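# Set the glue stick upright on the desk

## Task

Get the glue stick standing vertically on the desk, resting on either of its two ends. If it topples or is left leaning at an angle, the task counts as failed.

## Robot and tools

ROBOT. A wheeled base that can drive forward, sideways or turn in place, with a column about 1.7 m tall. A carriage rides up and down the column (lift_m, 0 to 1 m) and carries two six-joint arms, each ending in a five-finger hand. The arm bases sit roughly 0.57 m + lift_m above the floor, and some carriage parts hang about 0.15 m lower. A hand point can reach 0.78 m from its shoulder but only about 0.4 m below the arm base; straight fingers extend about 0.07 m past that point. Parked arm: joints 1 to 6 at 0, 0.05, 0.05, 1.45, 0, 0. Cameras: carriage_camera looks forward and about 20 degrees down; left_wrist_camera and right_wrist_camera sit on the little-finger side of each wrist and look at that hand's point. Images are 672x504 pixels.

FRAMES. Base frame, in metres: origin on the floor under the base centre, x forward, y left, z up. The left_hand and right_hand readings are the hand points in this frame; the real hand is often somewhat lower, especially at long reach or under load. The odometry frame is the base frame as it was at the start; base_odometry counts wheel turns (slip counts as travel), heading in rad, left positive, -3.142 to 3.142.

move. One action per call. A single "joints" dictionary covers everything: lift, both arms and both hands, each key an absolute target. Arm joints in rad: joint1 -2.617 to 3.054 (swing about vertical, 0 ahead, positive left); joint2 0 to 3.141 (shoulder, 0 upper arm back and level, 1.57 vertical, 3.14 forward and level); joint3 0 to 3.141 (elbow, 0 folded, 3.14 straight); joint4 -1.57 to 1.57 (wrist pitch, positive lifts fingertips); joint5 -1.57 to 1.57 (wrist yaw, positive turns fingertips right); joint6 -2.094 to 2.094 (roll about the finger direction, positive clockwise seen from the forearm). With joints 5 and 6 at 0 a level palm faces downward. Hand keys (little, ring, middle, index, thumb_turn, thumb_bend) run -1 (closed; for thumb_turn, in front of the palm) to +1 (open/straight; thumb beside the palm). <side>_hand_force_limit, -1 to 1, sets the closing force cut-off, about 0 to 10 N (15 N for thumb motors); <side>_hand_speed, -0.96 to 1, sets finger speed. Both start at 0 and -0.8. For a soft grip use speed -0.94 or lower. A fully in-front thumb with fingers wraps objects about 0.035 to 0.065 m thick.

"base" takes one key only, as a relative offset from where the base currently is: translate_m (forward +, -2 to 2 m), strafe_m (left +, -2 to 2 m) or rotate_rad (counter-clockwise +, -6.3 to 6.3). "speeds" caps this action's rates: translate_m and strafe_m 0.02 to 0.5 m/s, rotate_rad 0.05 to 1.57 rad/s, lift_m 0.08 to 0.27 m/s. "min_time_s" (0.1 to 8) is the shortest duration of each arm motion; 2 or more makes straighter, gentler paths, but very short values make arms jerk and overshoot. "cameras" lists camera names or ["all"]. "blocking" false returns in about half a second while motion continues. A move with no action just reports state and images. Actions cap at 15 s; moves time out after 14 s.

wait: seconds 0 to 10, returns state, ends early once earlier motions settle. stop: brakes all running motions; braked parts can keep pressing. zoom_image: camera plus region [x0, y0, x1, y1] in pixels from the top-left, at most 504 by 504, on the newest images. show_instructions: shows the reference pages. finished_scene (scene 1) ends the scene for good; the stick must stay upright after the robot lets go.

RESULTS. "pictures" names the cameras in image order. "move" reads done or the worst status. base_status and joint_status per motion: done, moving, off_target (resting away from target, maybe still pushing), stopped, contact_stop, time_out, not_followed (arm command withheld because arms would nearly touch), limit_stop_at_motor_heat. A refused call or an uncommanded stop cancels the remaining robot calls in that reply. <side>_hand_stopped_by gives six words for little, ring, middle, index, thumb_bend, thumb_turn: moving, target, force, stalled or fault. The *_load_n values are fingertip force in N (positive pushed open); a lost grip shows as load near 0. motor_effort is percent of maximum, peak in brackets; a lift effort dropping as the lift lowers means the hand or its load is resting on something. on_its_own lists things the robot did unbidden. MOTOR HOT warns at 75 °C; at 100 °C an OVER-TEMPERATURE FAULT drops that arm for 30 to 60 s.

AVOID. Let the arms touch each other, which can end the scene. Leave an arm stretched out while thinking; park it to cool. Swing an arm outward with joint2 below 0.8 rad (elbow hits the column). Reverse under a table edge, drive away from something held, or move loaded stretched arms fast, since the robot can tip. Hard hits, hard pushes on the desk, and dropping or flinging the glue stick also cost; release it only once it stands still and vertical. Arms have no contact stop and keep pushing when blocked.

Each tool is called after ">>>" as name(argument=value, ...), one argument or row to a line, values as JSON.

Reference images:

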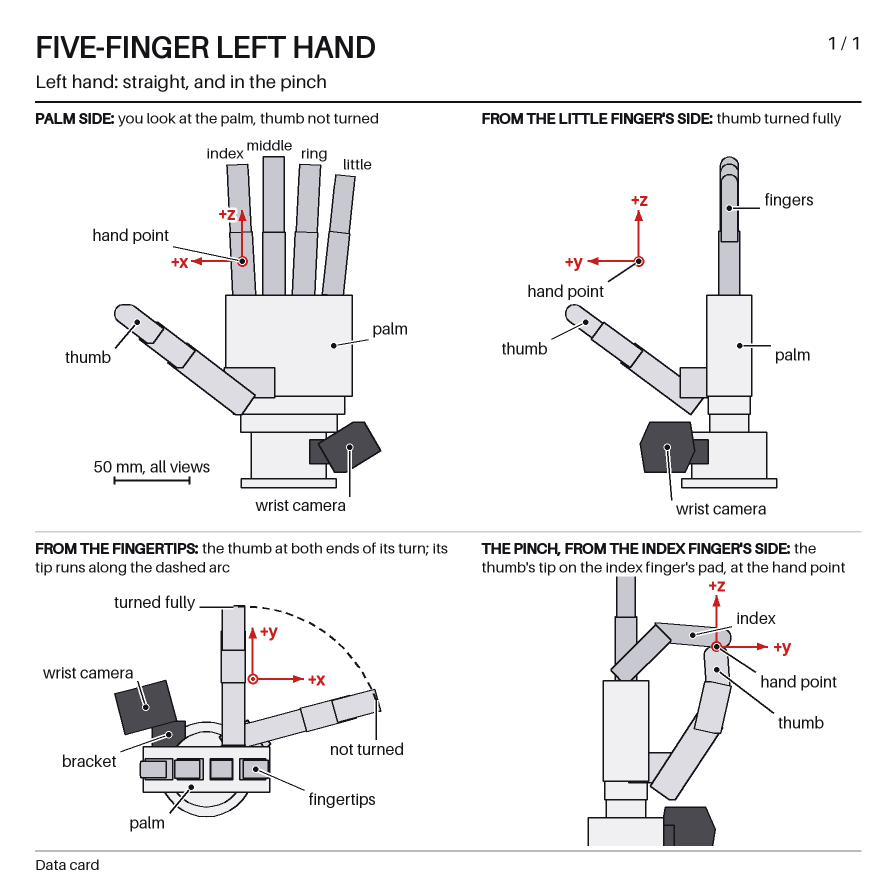

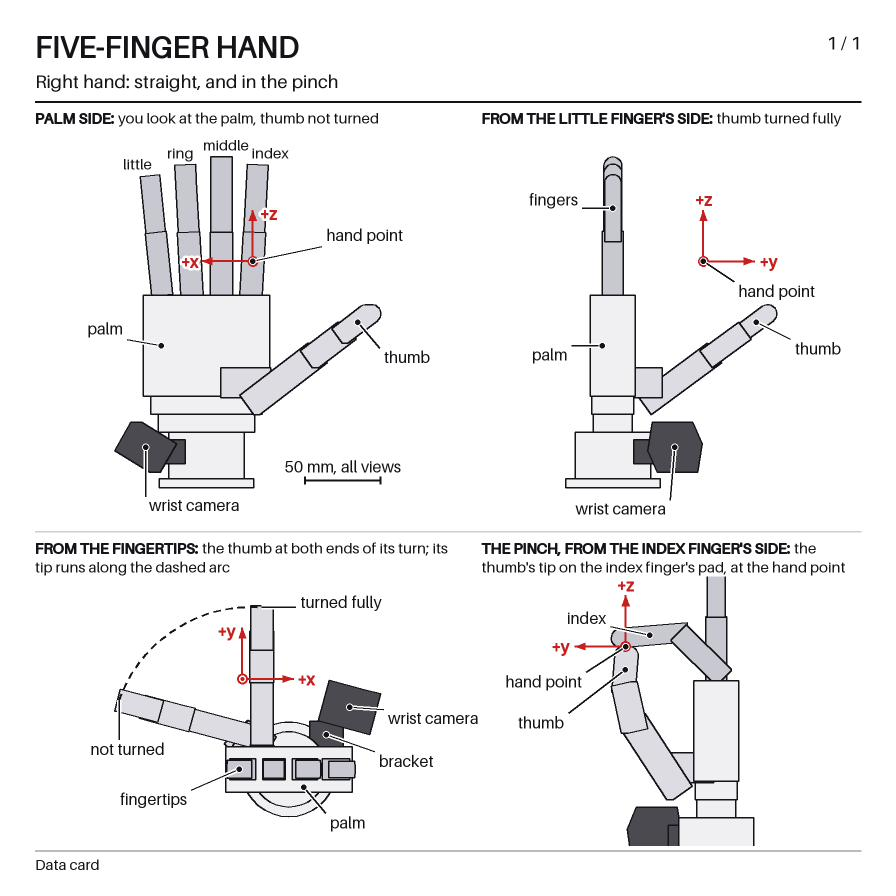

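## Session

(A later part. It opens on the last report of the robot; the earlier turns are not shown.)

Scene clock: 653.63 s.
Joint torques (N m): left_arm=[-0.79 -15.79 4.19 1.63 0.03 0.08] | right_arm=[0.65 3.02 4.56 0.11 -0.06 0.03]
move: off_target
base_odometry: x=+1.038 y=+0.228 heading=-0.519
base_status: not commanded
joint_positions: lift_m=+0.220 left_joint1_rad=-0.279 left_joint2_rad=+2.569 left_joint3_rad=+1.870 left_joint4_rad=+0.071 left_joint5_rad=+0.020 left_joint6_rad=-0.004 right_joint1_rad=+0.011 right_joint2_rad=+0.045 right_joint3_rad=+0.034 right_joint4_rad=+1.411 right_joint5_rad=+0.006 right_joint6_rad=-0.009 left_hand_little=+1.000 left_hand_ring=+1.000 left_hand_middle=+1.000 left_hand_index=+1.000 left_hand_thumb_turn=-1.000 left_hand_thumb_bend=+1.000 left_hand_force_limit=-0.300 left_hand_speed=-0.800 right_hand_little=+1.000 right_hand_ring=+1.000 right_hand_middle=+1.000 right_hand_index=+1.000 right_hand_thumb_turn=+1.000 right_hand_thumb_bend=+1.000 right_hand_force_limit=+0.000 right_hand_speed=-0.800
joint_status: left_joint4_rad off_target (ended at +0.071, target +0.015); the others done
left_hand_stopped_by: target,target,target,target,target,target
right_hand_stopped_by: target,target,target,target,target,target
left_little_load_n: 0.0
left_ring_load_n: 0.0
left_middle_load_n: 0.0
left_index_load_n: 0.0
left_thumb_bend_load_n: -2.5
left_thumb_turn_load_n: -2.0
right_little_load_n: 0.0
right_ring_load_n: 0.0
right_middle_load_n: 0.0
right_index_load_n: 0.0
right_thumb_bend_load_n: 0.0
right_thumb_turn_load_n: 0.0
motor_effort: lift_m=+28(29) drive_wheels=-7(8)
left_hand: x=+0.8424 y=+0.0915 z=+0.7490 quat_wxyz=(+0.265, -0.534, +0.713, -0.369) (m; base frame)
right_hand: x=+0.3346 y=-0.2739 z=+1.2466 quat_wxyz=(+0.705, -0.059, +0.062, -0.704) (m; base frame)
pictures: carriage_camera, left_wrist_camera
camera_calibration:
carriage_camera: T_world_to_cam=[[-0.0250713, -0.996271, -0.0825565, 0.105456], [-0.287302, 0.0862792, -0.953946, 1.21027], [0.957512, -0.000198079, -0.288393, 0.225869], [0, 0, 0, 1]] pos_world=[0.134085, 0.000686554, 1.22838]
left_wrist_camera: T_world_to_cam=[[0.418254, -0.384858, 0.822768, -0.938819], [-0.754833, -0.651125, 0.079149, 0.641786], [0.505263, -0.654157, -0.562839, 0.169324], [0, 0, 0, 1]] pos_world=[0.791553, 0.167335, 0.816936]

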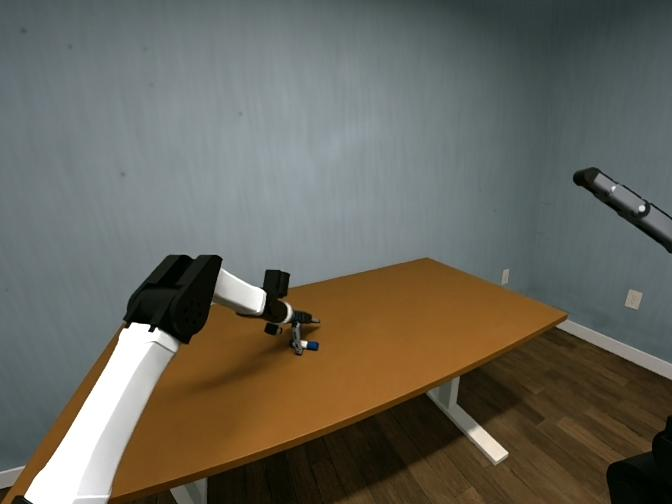

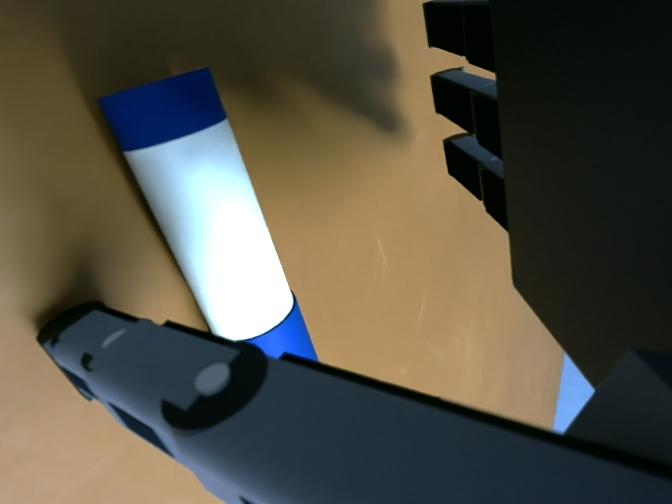

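>>> move(
  joints={"lift_m": 0.24},
  speeds={"lift_m": 0.08},
  cameras=["carriage_camera", "left_wrist_camera"],
)

>>> zoom_image(
  camera="carriage_camera",
  region=[260, 290, 360, 390],
)

Scene clock: 668.83 s.
Joint torques (N m): left_arm=[-1.01 -15.72 6.08 2.11 0 0.11] | right_arm=[0.55 2.91 4.57 0.09 -0.03 -0.04]
move: done
base_odometry: x=+1.038 y=+0.228 heading=-0.519
base_status: not commanded
joint_positions: lift_m=+0.240 left_joint1_rad=-0.279 left_joint2_rad=+2.569 left_joint3_rad=+1.850 left_joint4_rad=+0.023 left_joint5_rad=+0.023 left_joint6_rad=-0.004 right_joint1_rad=+0.011 right_joint2_rad=+0.045 right_joint3_rad=+0.034 right_joint4_rad=+1.411 right_joint5_rad=+0.006 right_joint6_rad=-0.009 left_hand_little=+1.000 left_hand_ring=+1.000 left_hand_middle=+1.000 left_hand_index=+1.000 left_hand_thumb_turn=-1.000 left_hand_thumb_bend=+1.000 left_hand_force_limit=-0.300 left_hand_speed=-0.800 right_hand_little=+1.000 right_hand_ring=+1.000 right_hand_middle=+1.000 right_hand_index=+1.000 right_hand_thumb_turn=+1.000 right_hand_thumb_bend=+1.000 right_hand_force_limit=+0.000 right_hand_speed=-0.800
joint_status: all done
left_hand_stopped_by: target,target,target,target,target,target
right_hand_stopped_by: target,target,target,target,target,target
left_little_load_n: -0.5
left_ring_load_n: 0.0
left_middle_load_n: 0.0
left_index_load_n: 0.0
left_thumb_bend_load_n: 0.0
left_thumb_turn_load_n: 0.0
right_little_load_n: 0.0
right_ring_load_n: 0.0
right_middle_load_n: 0.0
right_index_load_n: 0.0
right_thumb_bend_load_n: 0.0
right_thumb_turn_load_n: 0.0
on_its_own: left_joint4_rad moved -0.047 to your old target +0.015
motor_effort: lift_m=+26(31) drive_wheels=-7(7)
left_hand: x=+0.8262 y=+0.0955 z=+0.7529 quat_wxyz=(+0.246, -0.542, +0.725, -0.345) (m; base frame)
right_hand: x=+0.3346 y=-0.2739 z=+1.2667 quat_wxyz=(+0.705, -0.059, +0.062, -0.704) (m; base frame)
pictures: carriage_camera, left_wrist_camera
camera_calibration:
carriage_camera: T_world_to_cam=[[-0.0250713, -0.996271, -0.0825565, 0.107116], [-0.287302, 0.0862792, -0.953946, 1.22945], [0.957512, -0.000198079, -0.288393, 0.231666], [0, 0, 0, 1]] pos_world=[0.134085, 0.000686554, 1.24848]
left_wrist_camera: T_world_to_cam=[[0.469959, -0.39947, 0.787123, -0.948105], [-0.749991, -0.65094, 0.117433, 0.599069], [0.465459, -0.645524, -0.605514, 0.246548], [0, 0, 0, 1]] pos_world=[0.780109, 0.170371, 0.825213]

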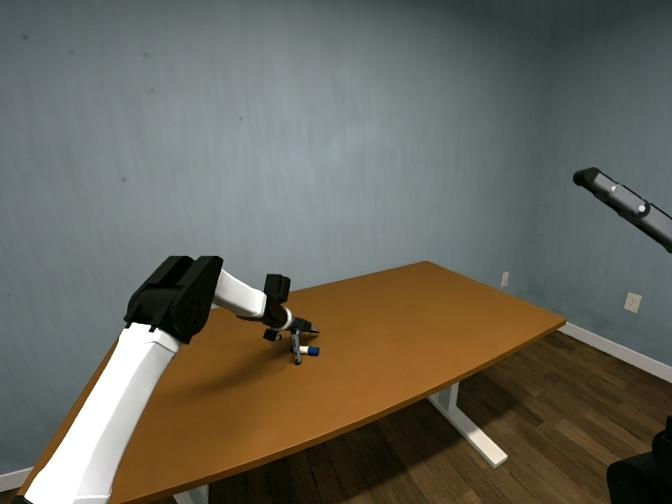

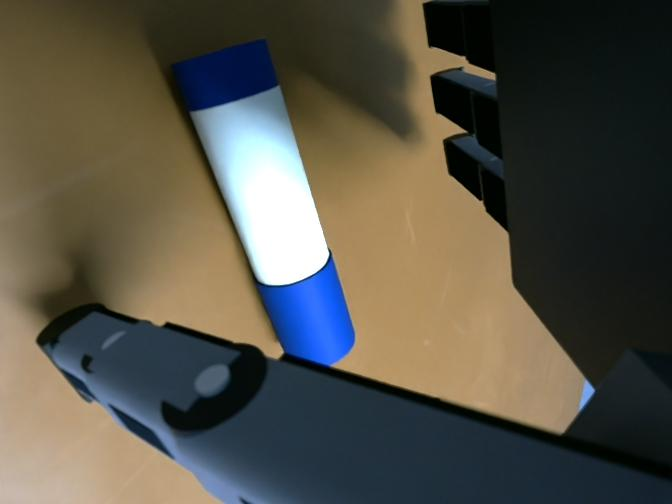

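Scaled by 5.040 from the camera's 672x504 image, which has a finer 960x720 frame.

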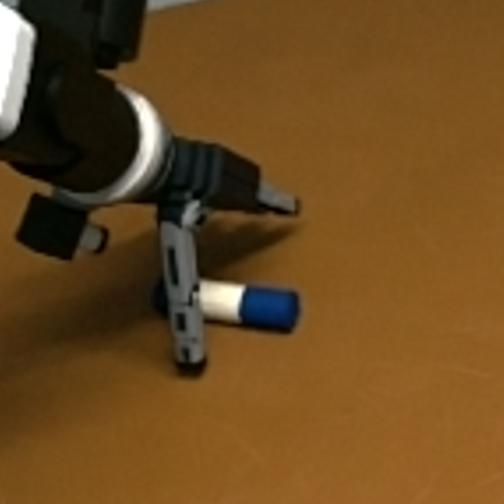

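>>> move(
  joints={"left_hand_index": 0.45, "left_hand_middle": 0.45, "left_hand_thumb_bend": 0.75},
  cameras=["carriage_camera", "left_wrist_camera"],
)

>>> zoom_image(
  camera="carriage_camera",
  region=[260, 290, 360, 390],
)

Scene clock: 692.07 s.
Joint torques (N m): left_arm=[-1.02 -15.62 6.35 1.92 -0.02 0.14] | right_arm=[0.57 3.07 4.75 0.06 -0.06 -0.05]
move: done
base_odometry: x=+1.038 y=+0.228 heading=-0.519
base_status: not commanded
joint_positions: lift_m=+0.240 left_joint1_rad=-0.279 left_joint2_rad=+2.569 left_joint3_rad=+1.850 left_joint4_rad=+0.039 left_joint5_rad=+0.024 left_joint6_rad=-0.004 right_joint1_rad=+0.011 right_joint2_rad=+0.045 right_joint3_rad=+0.034 right_joint4_rad=+1.411 right_joint5_rad=+0.006 right_joint6_rad=-0.009 left_hand_little=+1.000 left_hand_ring=+1.000 left_hand_middle=+0.450 left_hand_index=+0.450 left_hand_thumb_turn=-1.000 left_hand_thumb_bend=+0.750 left_hand_force_limit=-0.300 left_hand_speed=-0.800 right_hand_little=+1.000 right_hand_ring=+1.000 right_hand_middle=+1.000 right_hand_index=+1.000 right_hand_thumb_turn=+1.000 right_hand_thumb_bend=+1.000 right_hand_force_limit=+0.000 right_hand_speed=-0.800
joint_status: all done
left_hand_stopped_by: target,target,target,target,target,target
right_hand_stopped_by: target,target,target,target,target,target
left_little_load_n: 0.0
left_ring_load_n: -0.5
left_middle_load_n: 1.5
left_index_load_n: 0.0
left_thumb_bend_load_n: 0.0
left_thumb_turn_load_n: 0.0
right_little_load_n: 0.0
right_ring_load_n: 0.0
right_middle_load_n: 0.0
right_index_load_n: 0.0
right_thumb_bend_load_n: -0.5
right_thumb_turn_load_n: 0.0
motor_effort: lift_m=+26(28) drive_wheels=+5(5)
left_hand: x=+0.8295 y=+0.0945 z=+0.7556 quat_wxyz=(+0.250, -0.540, +0.723, -0.351) (m; base frame)
right_hand: x=+0.3346 y=-0.2739 z=+1.2667 quat_wxyz=(+0.705, -0.059, +0.062, -0.704) (m; base frame)
pictures: carriage_camera, left_wrist_camera
camera_calibration:
carriage_camera: T_world_to_cam=[[-0.0250713, -0.996271, -0.0825565, 0.107116], [-0.287302, 0.0862792, -0.953946, 1.22945], [0.957512, -0.000198079, -0.288393, 0.231666], [0, 0, 0, 1]] pos_world=[0.134085, 0.000686554, 1.24848]
left_wrist_camera: T_world_to_cam=[[0.457696, -0.39596, 0.796072, -0.949182], [-0.751892, -0.650235, 0.108874, 0.608528], [0.474524, -0.648391, -0.595329, 0.231052], [0, 0, 0, 1]] pos_world=[0.782345, 0.16966, 0.826916]

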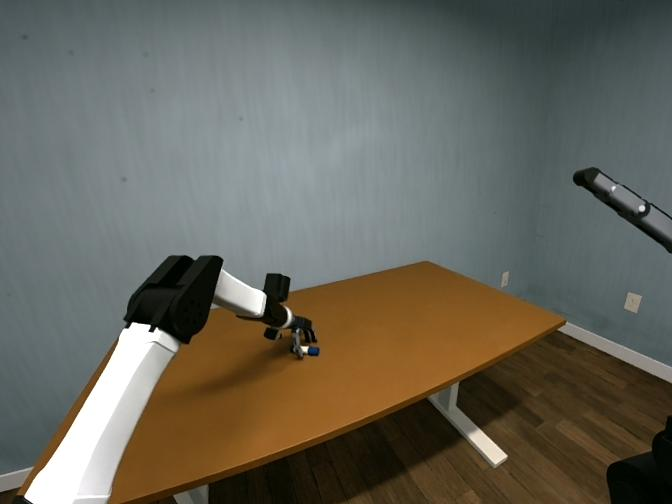

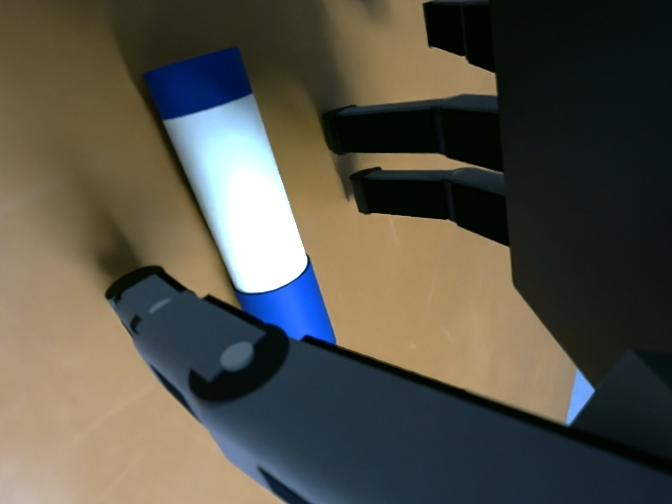

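Scaled by 5.040 from the camera's 672x504 image, which has a finer 960x720 frame.

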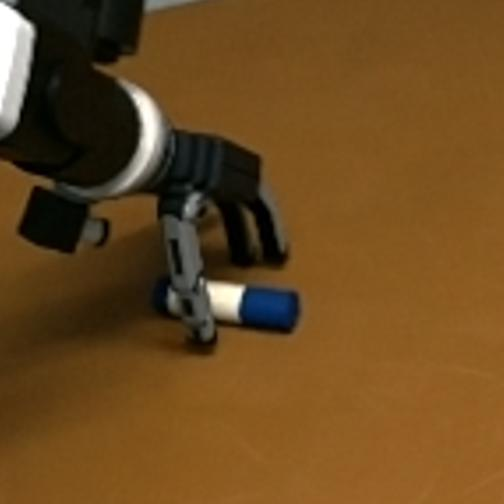

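>>> move(
  joints={"lift_m": 0.25},
  speeds={"lift_m": 0.08},
  cameras=["left_wrist_camera"],
)

>>> move(
  joints={"left_hand_index": 0.1, "left_hand_middle": 0.1, "left_hand_thumb_bend": 0.45, "left_hand_speed": -0.88},
  cameras=["carriage_camera", "left_wrist_camera"],
)

>>> zoom_image(
  camera="carriage_camera",
  region=[260, 290, 360, 390],
)

Scene clock: 702.93 s.
Joint torques (N m): left_arm=[-0.79 -15.88 6.31 2.08 -0.01 0.07] | right_arm=[0.57 2.97 4.63 0.11 -0.01 -0.02]
move: done
base_odometry: x=+1.038 y=+0.228 heading=-0.519
base_status: not commanded
joint_positions: lift_m=+0.250 left_joint1_rad=-0.279 left_joint2_rad=+2.568 left_joint3_rad=+1.850 left_joint4_rad=+0.019 left_joint5_rad=+0.024 left_joint6_rad=-0.004 right_joint1_rad=+0.011 right_joint2_rad=+0.045 right_joint3_rad=+0.034 right_joint4_rad=+1.411 right_joint5_rad=+0.006 right_joint6_rad=-0.009 left_hand_little=+1.000 left_hand_ring=+1.000 left_hand_middle=+0.450 left_hand_index=+0.450 left_hand_thumb_turn=-1.000 left_hand_thumb_bend=+0.750 left_hand_force_limit=-0.300 left_hand_speed=-0.800 right_hand_little=+1.000 right_hand_ring=+1.000 right_hand_middle=+1.000 right_hand_index=+1.000 right_hand_thumb_turn=+1.000 right_hand_thumb_bend=+1.000 right_hand_force_limit=+0.000 right_hand_speed=-0.800
joint_status: all done
left_hand_stopped_by: target,target,target,target,target,target
right_hand_stopped_by: target,target,target,target,target,target
left_little_load_n: 0.0
left_ring_load_n: 0.0
left_middle_load_n: 0.0
left_index_load_n: 0.0
left_thumb_bend_load_n: 0.0
left_thumb_turn_load_n: 0.0
right_little_load_n: 0.0
right_ring_load_n: 0.0
right_middle_load_n: 0.5
right_index_load_n: 0.0
right_thumb_bend_load_n: 0.0
right_thumb_turn_load_n: 0.0
motor_effort: lift_m=+26(32) drive_wheels=-7(7)
left_hand: x=+0.8254 y=+0.0955 z=+0.7627 quat_wxyz=(+0.245, -0.543, +0.726, -0.345) (m; base frame)
right_hand: x=+0.3346 y=-0.2739 z=+1.2767 quat_wxyz=(+0.705, -0.059, +0.062, -0.704) (m; base frame)
pictures: left_wrist_camera
camera_calibration:
left_wrist_camera: T_world_to_cam=[[0.472064, -0.400002, 0.785591, -0.956056], [-0.750196, -0.650294, 0.119682, 0.595762], [0.462992, -0.645845, -0.60706, 0.256059], [0, 0, 0, 1]] pos_world=[0.779704, 0.170371, 0.835211]

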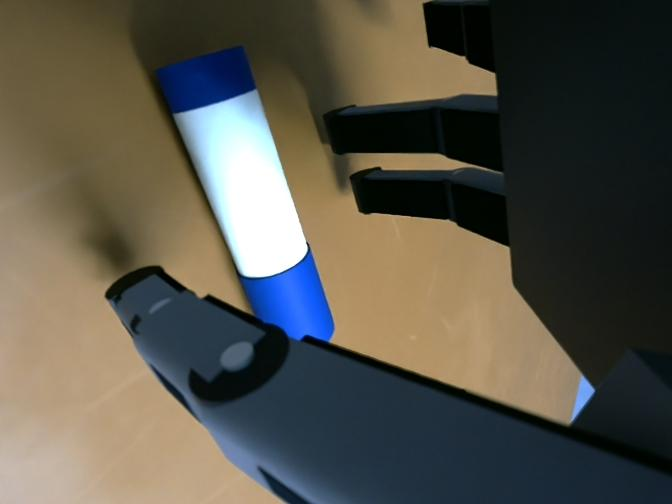

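Scene clock: 705.17 s.
Joint torques (N m): left_arm=[-0.9 -15.73 6.3 2.12 -0.04 0.11] | right_arm=[0.72 2.95 4.59 0.06 -0.05 -0.07]
move: done
base_odometry: x=+1.038 y=+0.228 heading=-0.519
base_status: not commanded
joint_positions: lift_m=+0.250 left_joint1_rad=-0.279 left_joint2_rad=+2.568 left_joint3_rad=+1.850 left_joint4_rad=+0.019 left_joint5_rad=+0.024 left_joint6_rad=-0.004 right_joint1_rad=+0.011 right_joint2_rad=+0.045 right_joint3_rad=+0.034 right_joint4_rad=+1.411 right_joint5_rad=+0.006 right_joint6_rad=-0.009 left_hand_little=+1.000 left_hand_ring=+1.000 left_hand_middle=+0.100 left_hand_index=+0.100 left_hand_thumb_turn=-1.000 left_hand_thumb_bend=+0.450 left_hand_force_limit=-0.300 left_hand_speed=-0.880 right_hand_little=+1.000 right_hand_ring=+1.000 right_hand_middle=+1.000 right_hand_index=+1.000 right_hand_thumb_turn=+1.000 right_hand_thumb_bend=+1.000 right_hand_force_limit=+0.000 right_hand_speed=-0.800
joint_status: all done
left_hand_stopped_by: target,target,target,target,target,target
right_hand_stopped_by: target,target,target,target,target,target
left_little_load_n: 0.0
left_ring_load_n: 0.0
left_middle_load_n: 0.0
left_index_load_n: 0.0
left_thumb_bend_load_n: 0.0
left_thumb_turn_load_n: 0.0
right_little_load_n: 0.0
right_ring_load_n: 0.0
right_middle_load_n: 0.0
right_index_load_n: 0.0
right_thumb_bend_load_n: 0.0
right_thumb_turn_load_n: 0.0
motor_effort: lift_m=+27(28) drive_wheels=+5(7)
left_hand: x=+0.8254 y=+0.0955 z=+0.7627 quat_wxyz=(+0.245, -0.543, +0.726, -0.345) (m; base frame)
right_hand: x=+0.3346 y=-0.2739 z=+1.2767 quat_wxyz=(+0.705, -0.059, +0.062, -0.704) (m; base frame)
pictures: carriage_camera, left_wrist_camera
camera_calibration:
carriage_camera: T_world_to_cam=[[-0.0250713, -0.996271, -0.0825565, 0.107941], [-0.287302, 0.0862792, -0.953946, 1.23899], [0.957512, -0.000198079, -0.288393, 0.23455], [0, 0, 0, 1]] pos_world=[0.134085, 0.000686554, 1.25848]
left_wrist_camera: T_world_to_cam=[[0.472064, -0.400002, 0.785591, -0.956056], [-0.750196, -0.650294, 0.119682, 0.595762], [0.462992, -0.645845, -0.60706, 0.256059], [0, 0, 0, 1]] pos_world=[0.779704, 0.170371, 0.835211]

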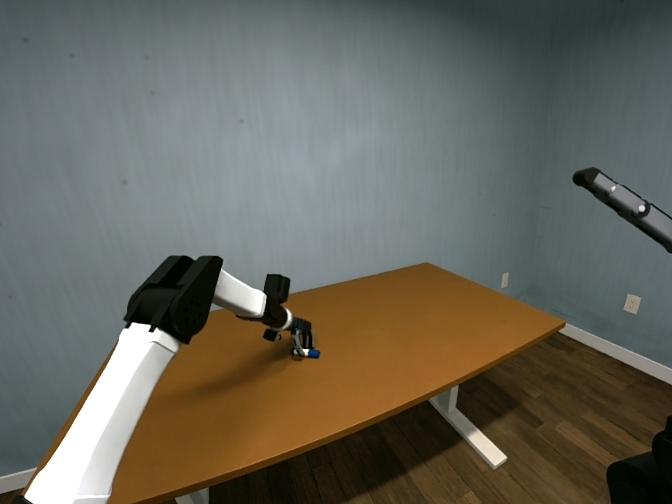

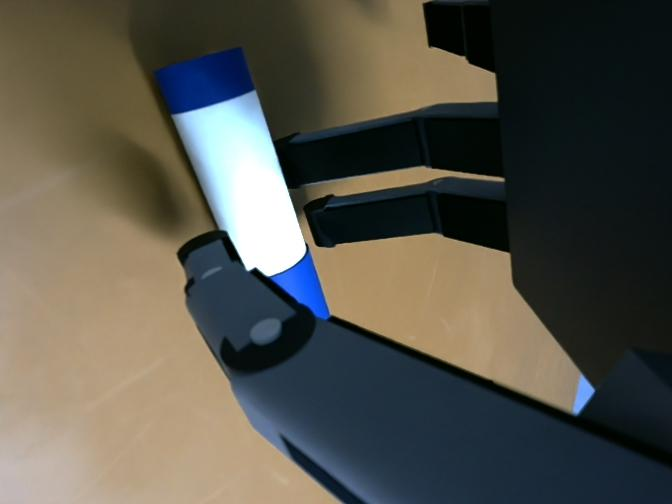

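Scaled by 5.040 from the camera's 672x504 image, which has a finer 960x720 frame.

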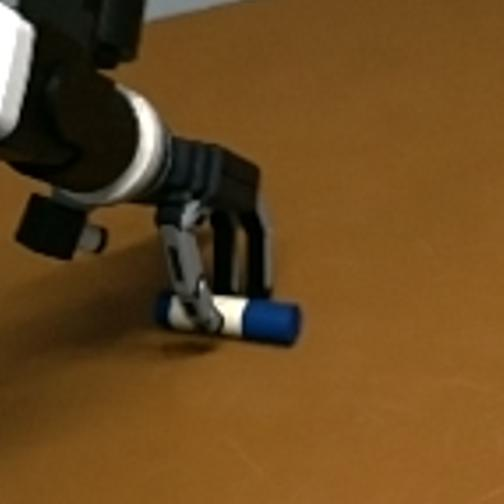

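>>> move(
  joints={"left_hand_index": 0.17, "left_hand_middle": 0.17},
)

>>> move(
  joints={"lift_m": 0.242},
  speeds={"lift_m": 0.08},
  cameras=["carriage_camera", "left_wrist_camera"],
)

>>> zoom_image(
  camera="carriage_camera",
  region=[260, 290, 360, 390],
)

Scene clock: 731.03 s.
Joint torques (N m): left_arm=[-0.79 -15.68 6.31 2.09 0 0.06] | right_arm=[0.59 3.07 4.45 0.08 0 -0.09]
move: done
base_odometry: x=+1.038 y=+0.228 heading=-0.519
base_status: not commanded
joint_positions: lift_m=+0.250 left_joint1_rad=-0.279 left_joint2_rad=+2.568 left_joint3_rad=+1.850 left_joint4_rad=+0.019 left_joint5_rad=+0.024 left_joint6_rad=-0.004 right_joint1_rad=+0.011 right_joint2_rad=+0.045 right_joint3_rad=+0.034 right_joint4_rad=+1.411 right_joint5_rad=+0.006 right_joint6_rad=-0.009 left_hand_little=+1.000 left_hand_ring=+1.000 left_hand_middle=+0.170 left_hand_index=+0.170 left_hand_thumb_turn=-1.000 left_hand_thumb_bend=+0.450 left_hand_force_limit=-0.300 left_hand_speed=-0.880 right_hand_little=+1.000 right_hand_ring=+1.000 right_hand_middle=+1.000 right_hand_index=+1.000 right_hand_thumb_turn=+1.000 right_hand_thumb_bend=+1.000 right_hand_force_limit=+0.000 right_hand_speed=-0.800
joint_status: all done
left_hand_stopped_by: target,target,target,target,target,target
right_hand_stopped_by: target,target,target,target,target,target
left_little_load_n: 0.0
left_ring_load_n: 0.0
left_middle_load_n: 0.0
left_index_load_n: 0.0
left_thumb_bend_load_n: 0.0
left_thumb_turn_load_n: 0.0
right_little_load_n: 0.0
right_ring_load_n: 0.0
right_middle_load_n: 0.0
right_index_load_n: 0.0
right_thumb_bend_load_n: 0.0
right_thumb_turn_load_n: 0.0
motor_effort: lift_m=+27(28) drive_wheels=+5(5)
left_hand: x=+0.8254 y=+0.0955 z=+0.7627 quat_wxyz=(+0.245, -0.543, +0.726, -0.345) (m; base frame)
right_hand: x=+0.3346 y=-0.2739 z=+1.2767 quat_wxyz=(+0.705, -0.059, +0.062, -0.704) (m; base frame)
pictures: none

Scene clock: 731.50 s.
Joint torques (N m): left_arm=[-0.91 -15.73 6.42 2.01 0 0.08] | right_arm=[0.44 2.88 4.49 0.08 -0.07 -0.03]
move: done
base_odometry: x=+1.038 y=+0.228 heading=-0.519
base_status: not commanded
joint_positions: lift_m=+0.242 left_joint1_rad=-0.279 left_joint2_rad=+2.568 left_joint3_rad=+1.850 left_joint4_rad=+0.032 left_joint5_rad=+0.025 left_joint6_rad=-0.004 right_joint1_rad=+0.011 right_joint2_rad=+0.045 right_joint3_rad=+0.034 right_joint4_rad=+1.411 right_joint5_rad=+0.006 right_joint6_rad=-0.009 left_hand_little=+1.000 left_hand_ring=+1.000 left_hand_middle=+0.170 left_hand_index=+0.170 left_hand_thumb_turn=-1.000 left_hand_thumb_bend=+0.450 left_hand_force_limit=-0.300 left_hand_speed=-0.880 right_hand_little=+1.000 right_hand_ring=+1.000 right_hand_middle=+1.000 right_hand_index=+1.000 right_hand_thumb_turn=+1.000 right_hand_thumb_bend=+1.000 right_hand_force_limit=+0.000 right_hand_speed=-0.800
joint_status: all done
left_hand_stopped_by: target,target,target,target,target,target
right_hand_stopped_by: target,target,target,target,target,target
left_little_load_n: 0.0
left_ring_load_n: 0.0
left_middle_load_n: -2.0
left_index_load_n: 0.0
left_thumb_bend_load_n: 0.0
left_thumb_turn_load_n: 0.5
right_little_load_n: 0.0
right_ring_load_n: 0.0
right_middle_load_n: 0.0
right_index_load_n: 0.0
right_thumb_bend_load_n: 0.0
right_thumb_turn_load_n: 0.0
motor_effort: lift_m=+27(28) drive_wheels=+5(7)
left_hand: x=+0.8280 y=+0.0947 z=+0.7569 quat_wxyz=(+0.248, -0.541, +0.724, -0.349) (m; base frame)
right_hand: x=+0.3346 y=-0.2739 z=+1.2687 quat_wxyz=(+0.705, -0.059, +0.062, -0.704) (m; base frame)
pictures: carriage_camera, left_wrist_camera
camera_calibration:
carriage_camera: T_world_to_cam=[[-0.0250713, -0.996271, -0.0825565, 0.107281], [-0.287302, 0.0862792, -0.953946, 1.23135], [0.957512, -0.000198079, -0.288393, 0.232243], [0, 0, 0, 1]] pos_world=[0.134085, 0.000686554, 1.25048]
left_wrist_camera: T_world_to_cam=[[0.462441, -0.397181, 0.792714, -0.950674], [-0.751774, -0.649658, 0.113054, 0.604145], [0.47009, -0.648222, -0.599018, 0.239059], [0, 0, 0, 1]] pos_world=[0.781432, 0.169862, 0.828513]

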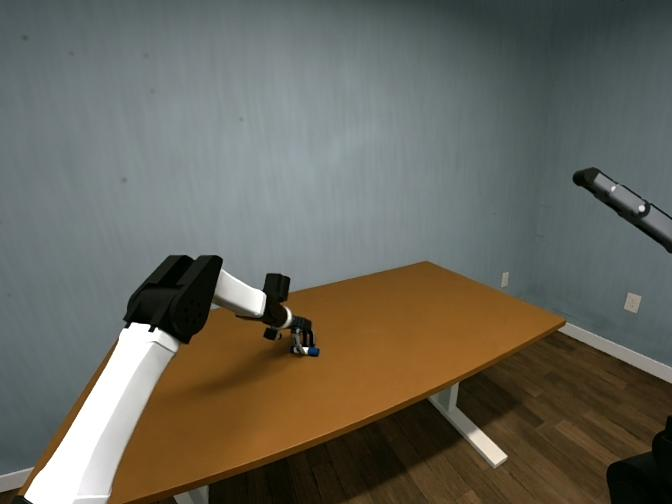

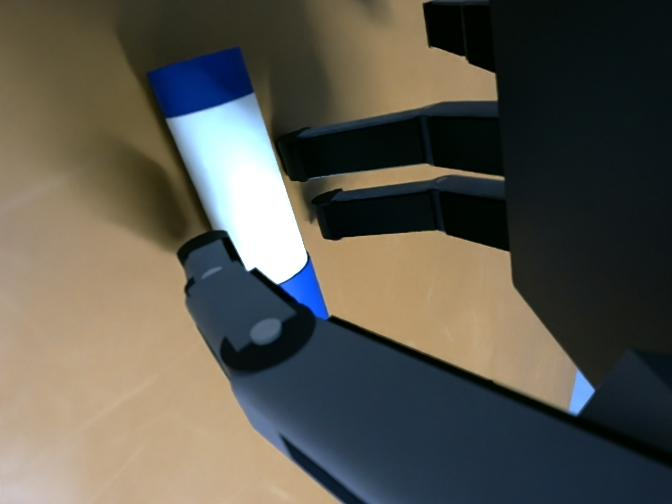

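Scaled by 5.040 from the camera's 672x504 image, which has a finer 960x720 frame.

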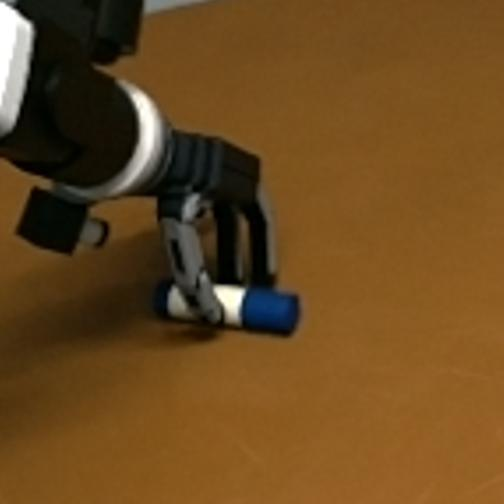

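>>> move(
  joints={"lift_m": 0.29},
)

>>> move(
  joints={"left_joint1_rad": -0.285, "left_joint2_rad": 2.515, "left_joint3_rad": 1.615, "left_joint4_rad": 0.4, "left_joint5_rad": 0.04, "left_joint6_rad": 0, "left_hand_index": 0.35, "left_hand_middle": 0.35},
  min_time_s=1.5,
  cameras=["left_wrist_camera"],
)

Scene clock: 777.97 s.
Joint torques (N m): left_arm=[-0.92 -15.57 6.71 2.1 -0.06 0.09] | right_arm=[0.5 2.97 4.57 0.11 -0.03 -0.06]
move: done
base_odometry: x=+1.038 y=+0.228 heading=-0.519
base_status: not commanded
joint_positions: lift_m=+0.290 left_joint1_rad=-0.279 left_joint2_rad=+2.566 left_joint3_rad=+1.845 left_joint4_rad=+0.019 left_joint5_rad=+0.025 left_joint6_rad=-0.004 right_joint1_rad=+0.011 right_joint2_rad=+0.045 right_joint3_rad=+0.034 right_joint4_rad=+1.411 right_joint5_rad=+0.006 right_joint6_rad=-0.009 left_hand_little=+1.000 left_hand_ring=+1.000 left_hand_middle=+0.170 left_hand_index=+0.170 left_hand_thumb_turn=-1.000 left_hand_thumb_bend=+0.450 left_hand_force_limit=-0.300 left_hand_speed=-0.880 right_hand_little=+1.000 right_hand_ring=+1.000 right_hand_middle=+1.000 right_hand_index=+1.000 right_hand_thumb_turn=+1.000 right_hand_thumb_bend=+1.000 right_hand_force_limit=+0.000 right_hand_speed=-0.800
joint_status: all done
left_hand_stopped_by: target,target,target,target,target,target
right_hand_stopped_by: target,target,target,target,target,target
left_little_load_n: 0.0
left_ring_load_n: 0.0
left_middle_load_n: 0.0
left_index_load_n: 0.0
left_thumb_bend_load_n: 0.0
left_thumb_turn_load_n: 0.0
right_little_load_n: 0.0
right_ring_load_n: 0.0
right_middle_load_n: 0.0
right_index_load_n: 0.0
right_thumb_bend_load_n: 0.0
right_thumb_turn_load_n: 0.0
motor_effort: lift_m=+28(34) drive_wheels=+5(7)
left_hand: x=+0.8239 y=+0.0958 z=+0.8015 quat_wxyz=(+0.243, -0.543, +0.727, -0.343) (m; base frame)
right_hand: x=+0.3346 y=-0.2739 z=+1.3167 quat_wxyz=(+0.705, -0.059, +0.062, -0.704) (m; base frame)
pictures: none

Scene clock: 779.80 s.
Joint torques (N m): left_arm=[-1.02 -18.29 5.5 2.65 0.02 0.12] | right_arm=[0.47 2.97 4.59 0.08 -0.03 -0.08]
move: done
base_odometry: x=+1.038 y=+0.228 heading=-0.519
base_status: not commanded
joint_positions: lift_m=+0.290 left_joint1_rad=-0.279 left_joint2_rad=+2.561 left_joint3_rad=+1.629 left_joint4_rad=+0.373 left_joint5_rad=+0.025 left_joint6_rad=-0.004 right_joint1_rad=+0.011 right_joint2_rad=+0.045 right_joint3_rad=+0.034 right_joint4_rad=+1.411 right_joint5_rad=+0.006 right_joint6_rad=-0.009 left_hand_little=+1.000 left_hand_ring=+1.000 left_hand_middle=+0.350 left_hand_index=+0.350 left_hand_thumb_turn=-1.000 left_hand_thumb_bend=+0.450 left_hand_force_limit=-0.300 left_hand_speed=-0.880 right_hand_little=+1.000 right_hand_ring=+1.000 right_hand_middle=+1.000 right_hand_index=+1.000 right_hand_thumb_turn=+1.000 right_hand_thumb_bend=+1.000 right_hand_force_limit=+0.000 right_hand_speed=-0.800
joint_status: all done
left_hand_stopped_by: target,target,target,target,target,target
right_hand_stopped_by: target,target,target,target,target,target
left_little_load_n: 0.0
left_ring_load_n: 0.0
left_middle_load_n: 0.0
left_index_load_n: 0.0
left_thumb_bend_load_n: 0.0
left_thumb_turn_load_n: 0.5
right_little_load_n: 0.0
right_ring_load_n: 0.0
right_middle_load_n: 0.0
right_index_load_n: 0.0
right_thumb_bend_load_n: 0.0
right_thumb_turn_load_n: 0.0
motor_effort: lift_m=+27(28) drive_wheels=+5(5)
left_hand: x=+0.8232 y=+0.0960 z=+0.7842 quat_wxyz=(+0.282, -0.523, +0.701, -0.394) (m; base frame)
right_hand: x=+0.3346 y=-0.2739 z=+1.3167 quat_wxyz=(+0.705, -0.059, +0.062, -0.704) (m; base frame)
pictures: left_wrist_camera
camera_calibration:
left_wrist_camera: T_world_to_cam=[[0.362177, -0.368462, 0.856191, -0.939623], [-0.761519, -0.646659, 0.0438396, 0.660206], [0.53751, -0.667883, -0.514796, 0.138902], [0, 0, 0, 1]] pos_world=[0.768408, 0.173482, 0.84706]

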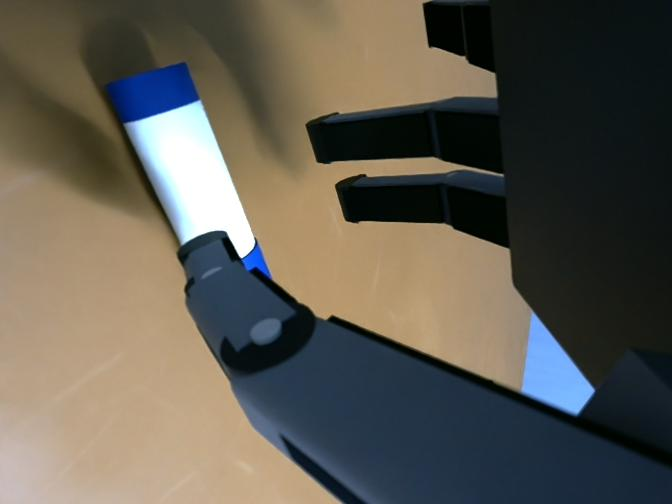

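>>> move(
  joints={"left_joint2_rad": 2.515, "left_joint3_rad": 1.568, "left_joint4_rad": 0.507},
  min_time_s=1,
)

>>> move(
  joints={"lift_m": 0.26},
  speeds={"lift_m": 0.1},
  cameras=["carriage_camera", "left_wrist_camera"],
)

>>> zoom_image(
  camera="carriage_camera",
  region=[260, 290, 360, 390],
)

Scene clock: 798.73 s.
Joint torques (N m): left_arm=[-0.77 -18.03 5.46 2.77 -0.04 0.09] | right_arm=[0.54 3.11 4.62 0.02 -0.08 -0.07]
move: done
base_odometry: x=+1.038 y=+0.228 heading=-0.519
base_status: not commanded
joint_positions: lift_m=+0.290 left_joint1_rad=-0.279 left_joint2_rad=+2.560 left_joint3_rad=+1.582 left_joint4_rad=+0.479 left_joint5_rad=+0.025 left_joint6_rad=-0.004 right_joint1_rad=+0.011 right_joint2_rad=+0.045 right_joint3_rad=+0.034 right_joint4_rad=+1.411 right_joint5_rad=+0.006 right_joint6_rad=-0.009 left_hand_little=+1.000 left_hand_ring=+1.000 left_hand_middle=+0.350 left_hand_index=+0.350 left_hand_thumb_turn=-1.000 left_hand_thumb_bend=+0.450 left_hand_force_limit=-0.300 left_hand_speed=-0.880 right_hand_little=+1.000 right_hand_ring=+1.000 right_hand_middle=+1.000 right_hand_index=+1.000 right_hand_thumb_turn=+1.000 right_hand_thumb_bend=+1.000 right_hand_force_limit=+0.000 right_hand_speed=-0.800
joint_status: all done
left_hand_stopped_by: target,target,target,target,target,target
right_hand_stopped_by: target,target,target,target,target,target
left_little_load_n: 0.0
left_ring_load_n: 0.0
left_middle_load_n: 0.0
left_index_load_n: 0.0
left_thumb_bend_load_n: 0.0
left_thumb_turn_load_n: 0.0
right_little_load_n: 0.0
right_ring_load_n: 0.0
right_middle_load_n: 0.0
right_index_load_n: 0.0
right_thumb_bend_load_n: 0.0
right_thumb_turn_load_n: 0.0
motor_effort: lift_m=+27(28) drive_wheels=+5(5)
left_hand: x=+0.8269 y=+0.0949 z=+0.7882 quat_wxyz=(+0.298, -0.513, +0.689, -0.415) (m; base frame)
right_hand: x=+0.3346 y=-0.2739 z=+1.3167 quat_wxyz=(+0.705, -0.059, +0.062, -0.704) (m; base frame)
pictures: none

Scene clock: 799.40 s.
Joint torques (N m): left_arm=[-0.94 -16.99 5.89 2.61 -0.01 0.1] | right_arm=[0.53 2.91 4.44 0.08 -0.1 -0.05]
move: done
base_odometry: x=+1.038 y=+0.228 heading=-0.519
base_status: not commanded
joint_positions: lift_m=+0.260 left_joint1_rad=-0.279 left_joint2_rad=+2.550 left_joint3_rad=+1.578 left_joint4_rad=+0.491 left_joint5_rad=+0.025 left_joint6_rad=-0.004 right_joint1_rad=+0.011 right_joint2_rad=+0.045 right_joint3_rad=+0.034 right_joint4_rad=+1.411 right_joint5_rad=+0.006 right_joint6_rad=-0.009 left_hand_little=+1.000 left_hand_ring=+1.000 left_hand_middle=+0.350 left_hand_index=+0.350 left_hand_thumb_turn=-1.000 left_hand_thumb_bend=+0.450 left_hand_force_limit=-0.300 left_hand_speed=-0.880 right_hand_little=+1.000 right_hand_ring=+1.000 right_hand_middle=+1.000 right_hand_index=+1.000 right_hand_thumb_turn=+1.000 right_hand_thumb_bend=+1.000 right_hand_force_limit=+0.000 right_hand_speed=-0.800
joint_status: all done
left_hand_stopped_by: target,target,target,target,target,target
right_hand_stopped_by: target,target,target,target,target,target
left_little_load_n: 0.0
left_ring_load_n: 0.0
left_middle_load_n: 0.0
left_index_load_n: 0.0
left_thumb_bend_load_n: 0.0
left_thumb_turn_load_n: 0.0
right_little_load_n: 0.0
right_ring_load_n: 0.0
right_middle_load_n: 0.0
right_index_load_n: 0.0
right_thumb_bend_load_n: 0.0
right_thumb_turn_load_n: 0.0
motor_effort: lift_m=+29(29) drive_wheels=+4(7)
left_hand: x=+0.8294 y=+0.0942 z=+0.7652 quat_wxyz=(+0.303, -0.511, +0.686, -0.421) (m; base frame)
right_hand: x=+0.3346 y=-0.2739 z=+1.2866 quat_wxyz=(+0.705, -0.059, +0.062, -0.704) (m; base frame)
pictures: carriage_camera, left_wrist_camera
camera_calibration:
carriage_camera: T_world_to_cam=[[-0.0250713, -0.996271, -0.0825565, 0.10875], [-0.287302, 0.0862792, -0.953946, 1.24834], [0.957512, -0.000198079, -0.288393, 0.237376], [0, 0, 0, 1]] pos_world=[0.134085, 0.000686554, 1.26828]
left_wrist_camera: T_world_to_cam=[[0.295947, -0.3494, 0.889008, -0.898244], [-0.763134, -0.64624, 0.0000575404, 0.699522], [0.574492, -0.678449, -0.457893, 0.0513263], [0, 0, 0, 1]] pos_world=[0.770176, 0.173034, 0.822008]

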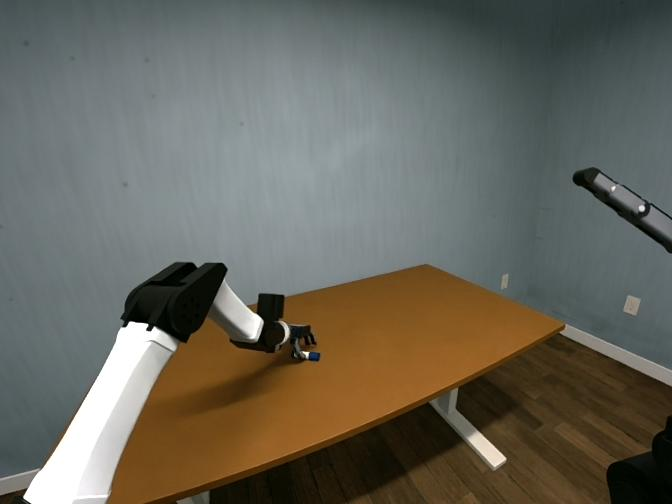

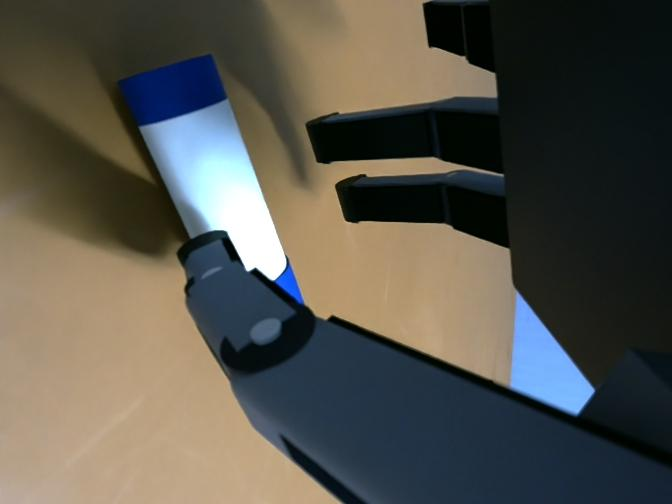

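Scaled by 5.040 from the camera's 672x504 image, which has a finer 960x720 frame.

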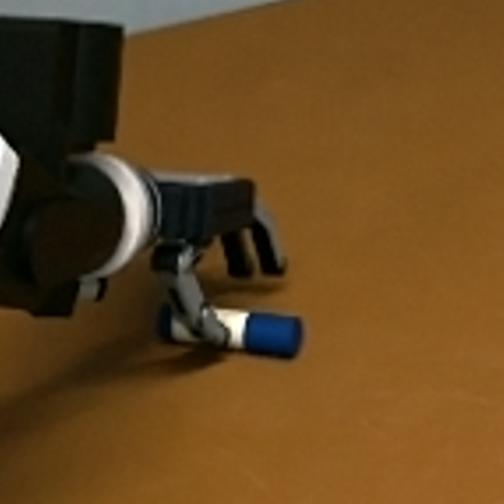

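>>> move(
  joints={"left_hand_thumb_bend": 0.58, "left_hand_index": 0.3, "left_hand_middle": 0.3},
)

>>> move(
  joints={"lift_m": 0.248},
  speeds={"lift_m": 0.08},
  cameras=["carriage_camera", "left_wrist_camera"],
)

>>> zoom_image(
  camera="carriage_camera",
  region=[260, 290, 360, 390],
)

Scene clock: 811.30 s.
Joint torques (N m): left_arm=[-0.77 -16.84 5.85 2.6 0.01 0.11] | right_arm=[0.66 3.11 4.44 0.1 -0.03 -0.06]
move: done
base_odometry: x=+1.038 y=+0.228 heading=-0.519
base_status: not commanded
joint_positions: lift_m=+0.260 left_joint1_rad=-0.279 left_joint2_rad=+2.550 left_joint3_rad=+1.578 left_joint4_rad=+0.491 left_joint5_rad=+0.025 left_joint6_rad=-0.004 right_joint1_rad=+0.011 right_joint2_rad=+0.045 right_joint3_rad=+0.034 right_joint4_rad=+1.411 right_joint5_rad=+0.006 right_joint6_rad=-0.009 left_hand_little=+1.000 left_hand_ring=+1.000 left_hand_middle=+0.300 left_hand_index=+0.300 left_hand_thumb_turn=-1.000 left_hand_thumb_bend=+0.580 left_hand_force_limit=-0.300 left_hand_speed=-0.880 right_hand_little=+1.000 right_hand_ring=+1.000 right_hand_middle=+1.000 right_hand_index=+1.000 right_hand_thumb_turn=+1.000 right_hand_thumb_bend=+1.000 right_hand_force_limit=+0.000 right_hand_speed=-0.800
joint_status: all done
left_hand_stopped_by: target,target,target,target,target,target
right_hand_stopped_by: target,target,target,target,target,target
left_little_load_n: 0.0
left_ring_load_n: 0.0
left_middle_load_n: 0.0
left_index_load_n: 0.0
left_thumb_bend_load_n: 0.0
left_thumb_turn_load_n: 0.0
right_little_load_n: 0.0
right_ring_load_n: 0.0
right_middle_load_n: 0.0
right_index_load_n: 0.0
right_thumb_bend_load_n: 0.0
right_thumb_turn_load_n: 0.0
motor_effort: lift_m=+29(30) drive_wheels=+5(5)
left_hand: x=+0.8294 y=+0.0942 z=+0.7652 quat_wxyz=(+0.303, -0.511, +0.686, -0.421) (m; base frame)
right_hand: x=+0.3346 y=-0.2739 z=+1.2866 quat_wxyz=(+0.705, -0.059, +0.062, -0.704) (m; base frame)
pictures: none

Scene clock: 811.83 s.
Joint torques (N m): left_arm=[-0.73 -16.72 6.02 2.59 -0.08 0.05] | right_arm=[0.5 3.06 4.56 0.06 -0.04 -0.09]
move: done
base_odometry: x=+1.038 y=+0.228 heading=-0.519
base_status: not commanded
joint_positions: lift_m=+0.248 left_joint1_rad=-0.279 left_joint2_rad=+2.547 left_joint3_rad=+1.576 left_joint4_rad=+0.497 left_joint5_rad=+0.025 left_joint6_rad=-0.004 right_joint1_rad=+0.011 right_joint2_rad=+0.045 right_joint3_rad=+0.034 right_joint4_rad=+1.411 right_joint5_rad=+0.006 right_joint6_rad=-0.009 left_hand_little=+1.000 left_hand_ring=+1.000 left_hand_middle=+0.300 left_hand_index=+0.300 left_hand_thumb_turn=-1.000 left_hand_thumb_bend=+0.580 left_hand_force_limit=-0.300 left_hand_speed=-0.880 right_hand_little=+1.000 right_hand_ring=+1.000 right_hand_middle=+1.000 right_hand_index=+1.000 right_hand_thumb_turn=+1.000 right_hand_thumb_bend=+1.000 right_hand_force_limit=+0.000 right_hand_speed=-0.800
joint_status: all done
left_hand_stopped_by: target,target,target,target,target,target
right_hand_stopped_by: target,target,target,target,target,target
left_little_load_n: 0.0
left_ring_load_n: 0.0
left_middle_load_n: 0.0
left_index_load_n: 0.0
left_thumb_bend_load_n: 0.0
left_thumb_turn_load_n: 0.0
right_little_load_n: 0.0
right_ring_load_n: 0.0
right_middle_load_n: -0.5
right_index_load_n: 0.0
right_thumb_bend_load_n: 0.0
right_thumb_turn_load_n: 0.0
motor_effort: lift_m=+28(30) drive_wheels=-7(7)
left_hand: x=+0.8304 y=+0.0939 z=+0.7555 quat_wxyz=(+0.304, -0.509, +0.684, -0.424) (m; base frame)
right_hand: x=+0.3346 y=-0.2739 z=+1.2746 quat_wxyz=(+0.705, -0.059, +0.062, -0.704) (m; base frame)
pictures: carriage_camera, left_wrist_camera
camera_calibration:
carriage_camera: T_world_to_cam=[[-0.0250713, -0.996271, -0.0825565, 0.10776], [-0.287302, 0.0862792, -0.953946, 1.23689], [0.957512, -0.000198079, -0.288393, 0.233915], [0, 0, 0, 1]] pos_world=[0.134085, 0.000686554, 1.25628]
left_wrist_camera: T_world_to_cam=[[0.289725, -0.347626, 0.891749, -0.887052], [-0.763173, -0.646182, -0.0039462, 0.703053], [0.577604, -0.679415, -0.452514, 0.0395803], [0, 0, 0, 1]] pos_world=[0.770691, 0.17283, 0.811713]

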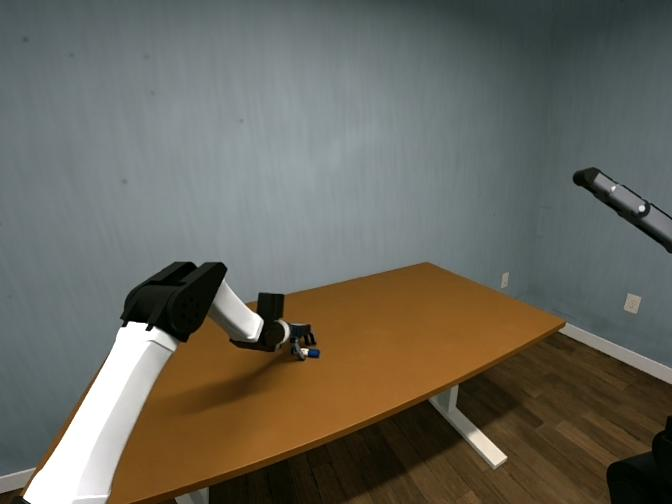

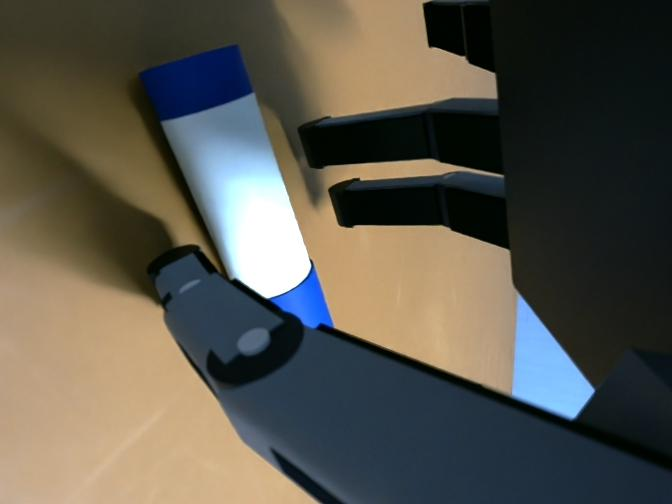

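Scaled by 5.040 from the camera's 672x504 image, which has a finer 960x720 frame.

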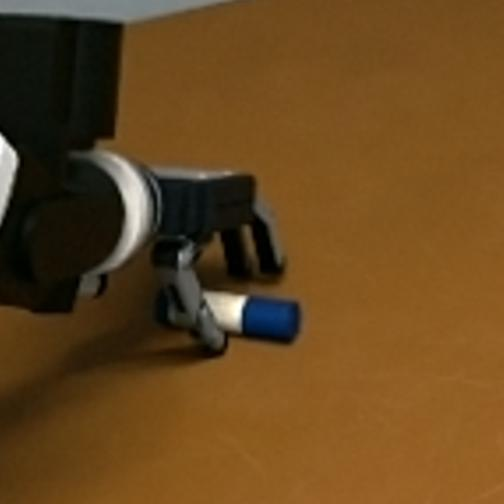

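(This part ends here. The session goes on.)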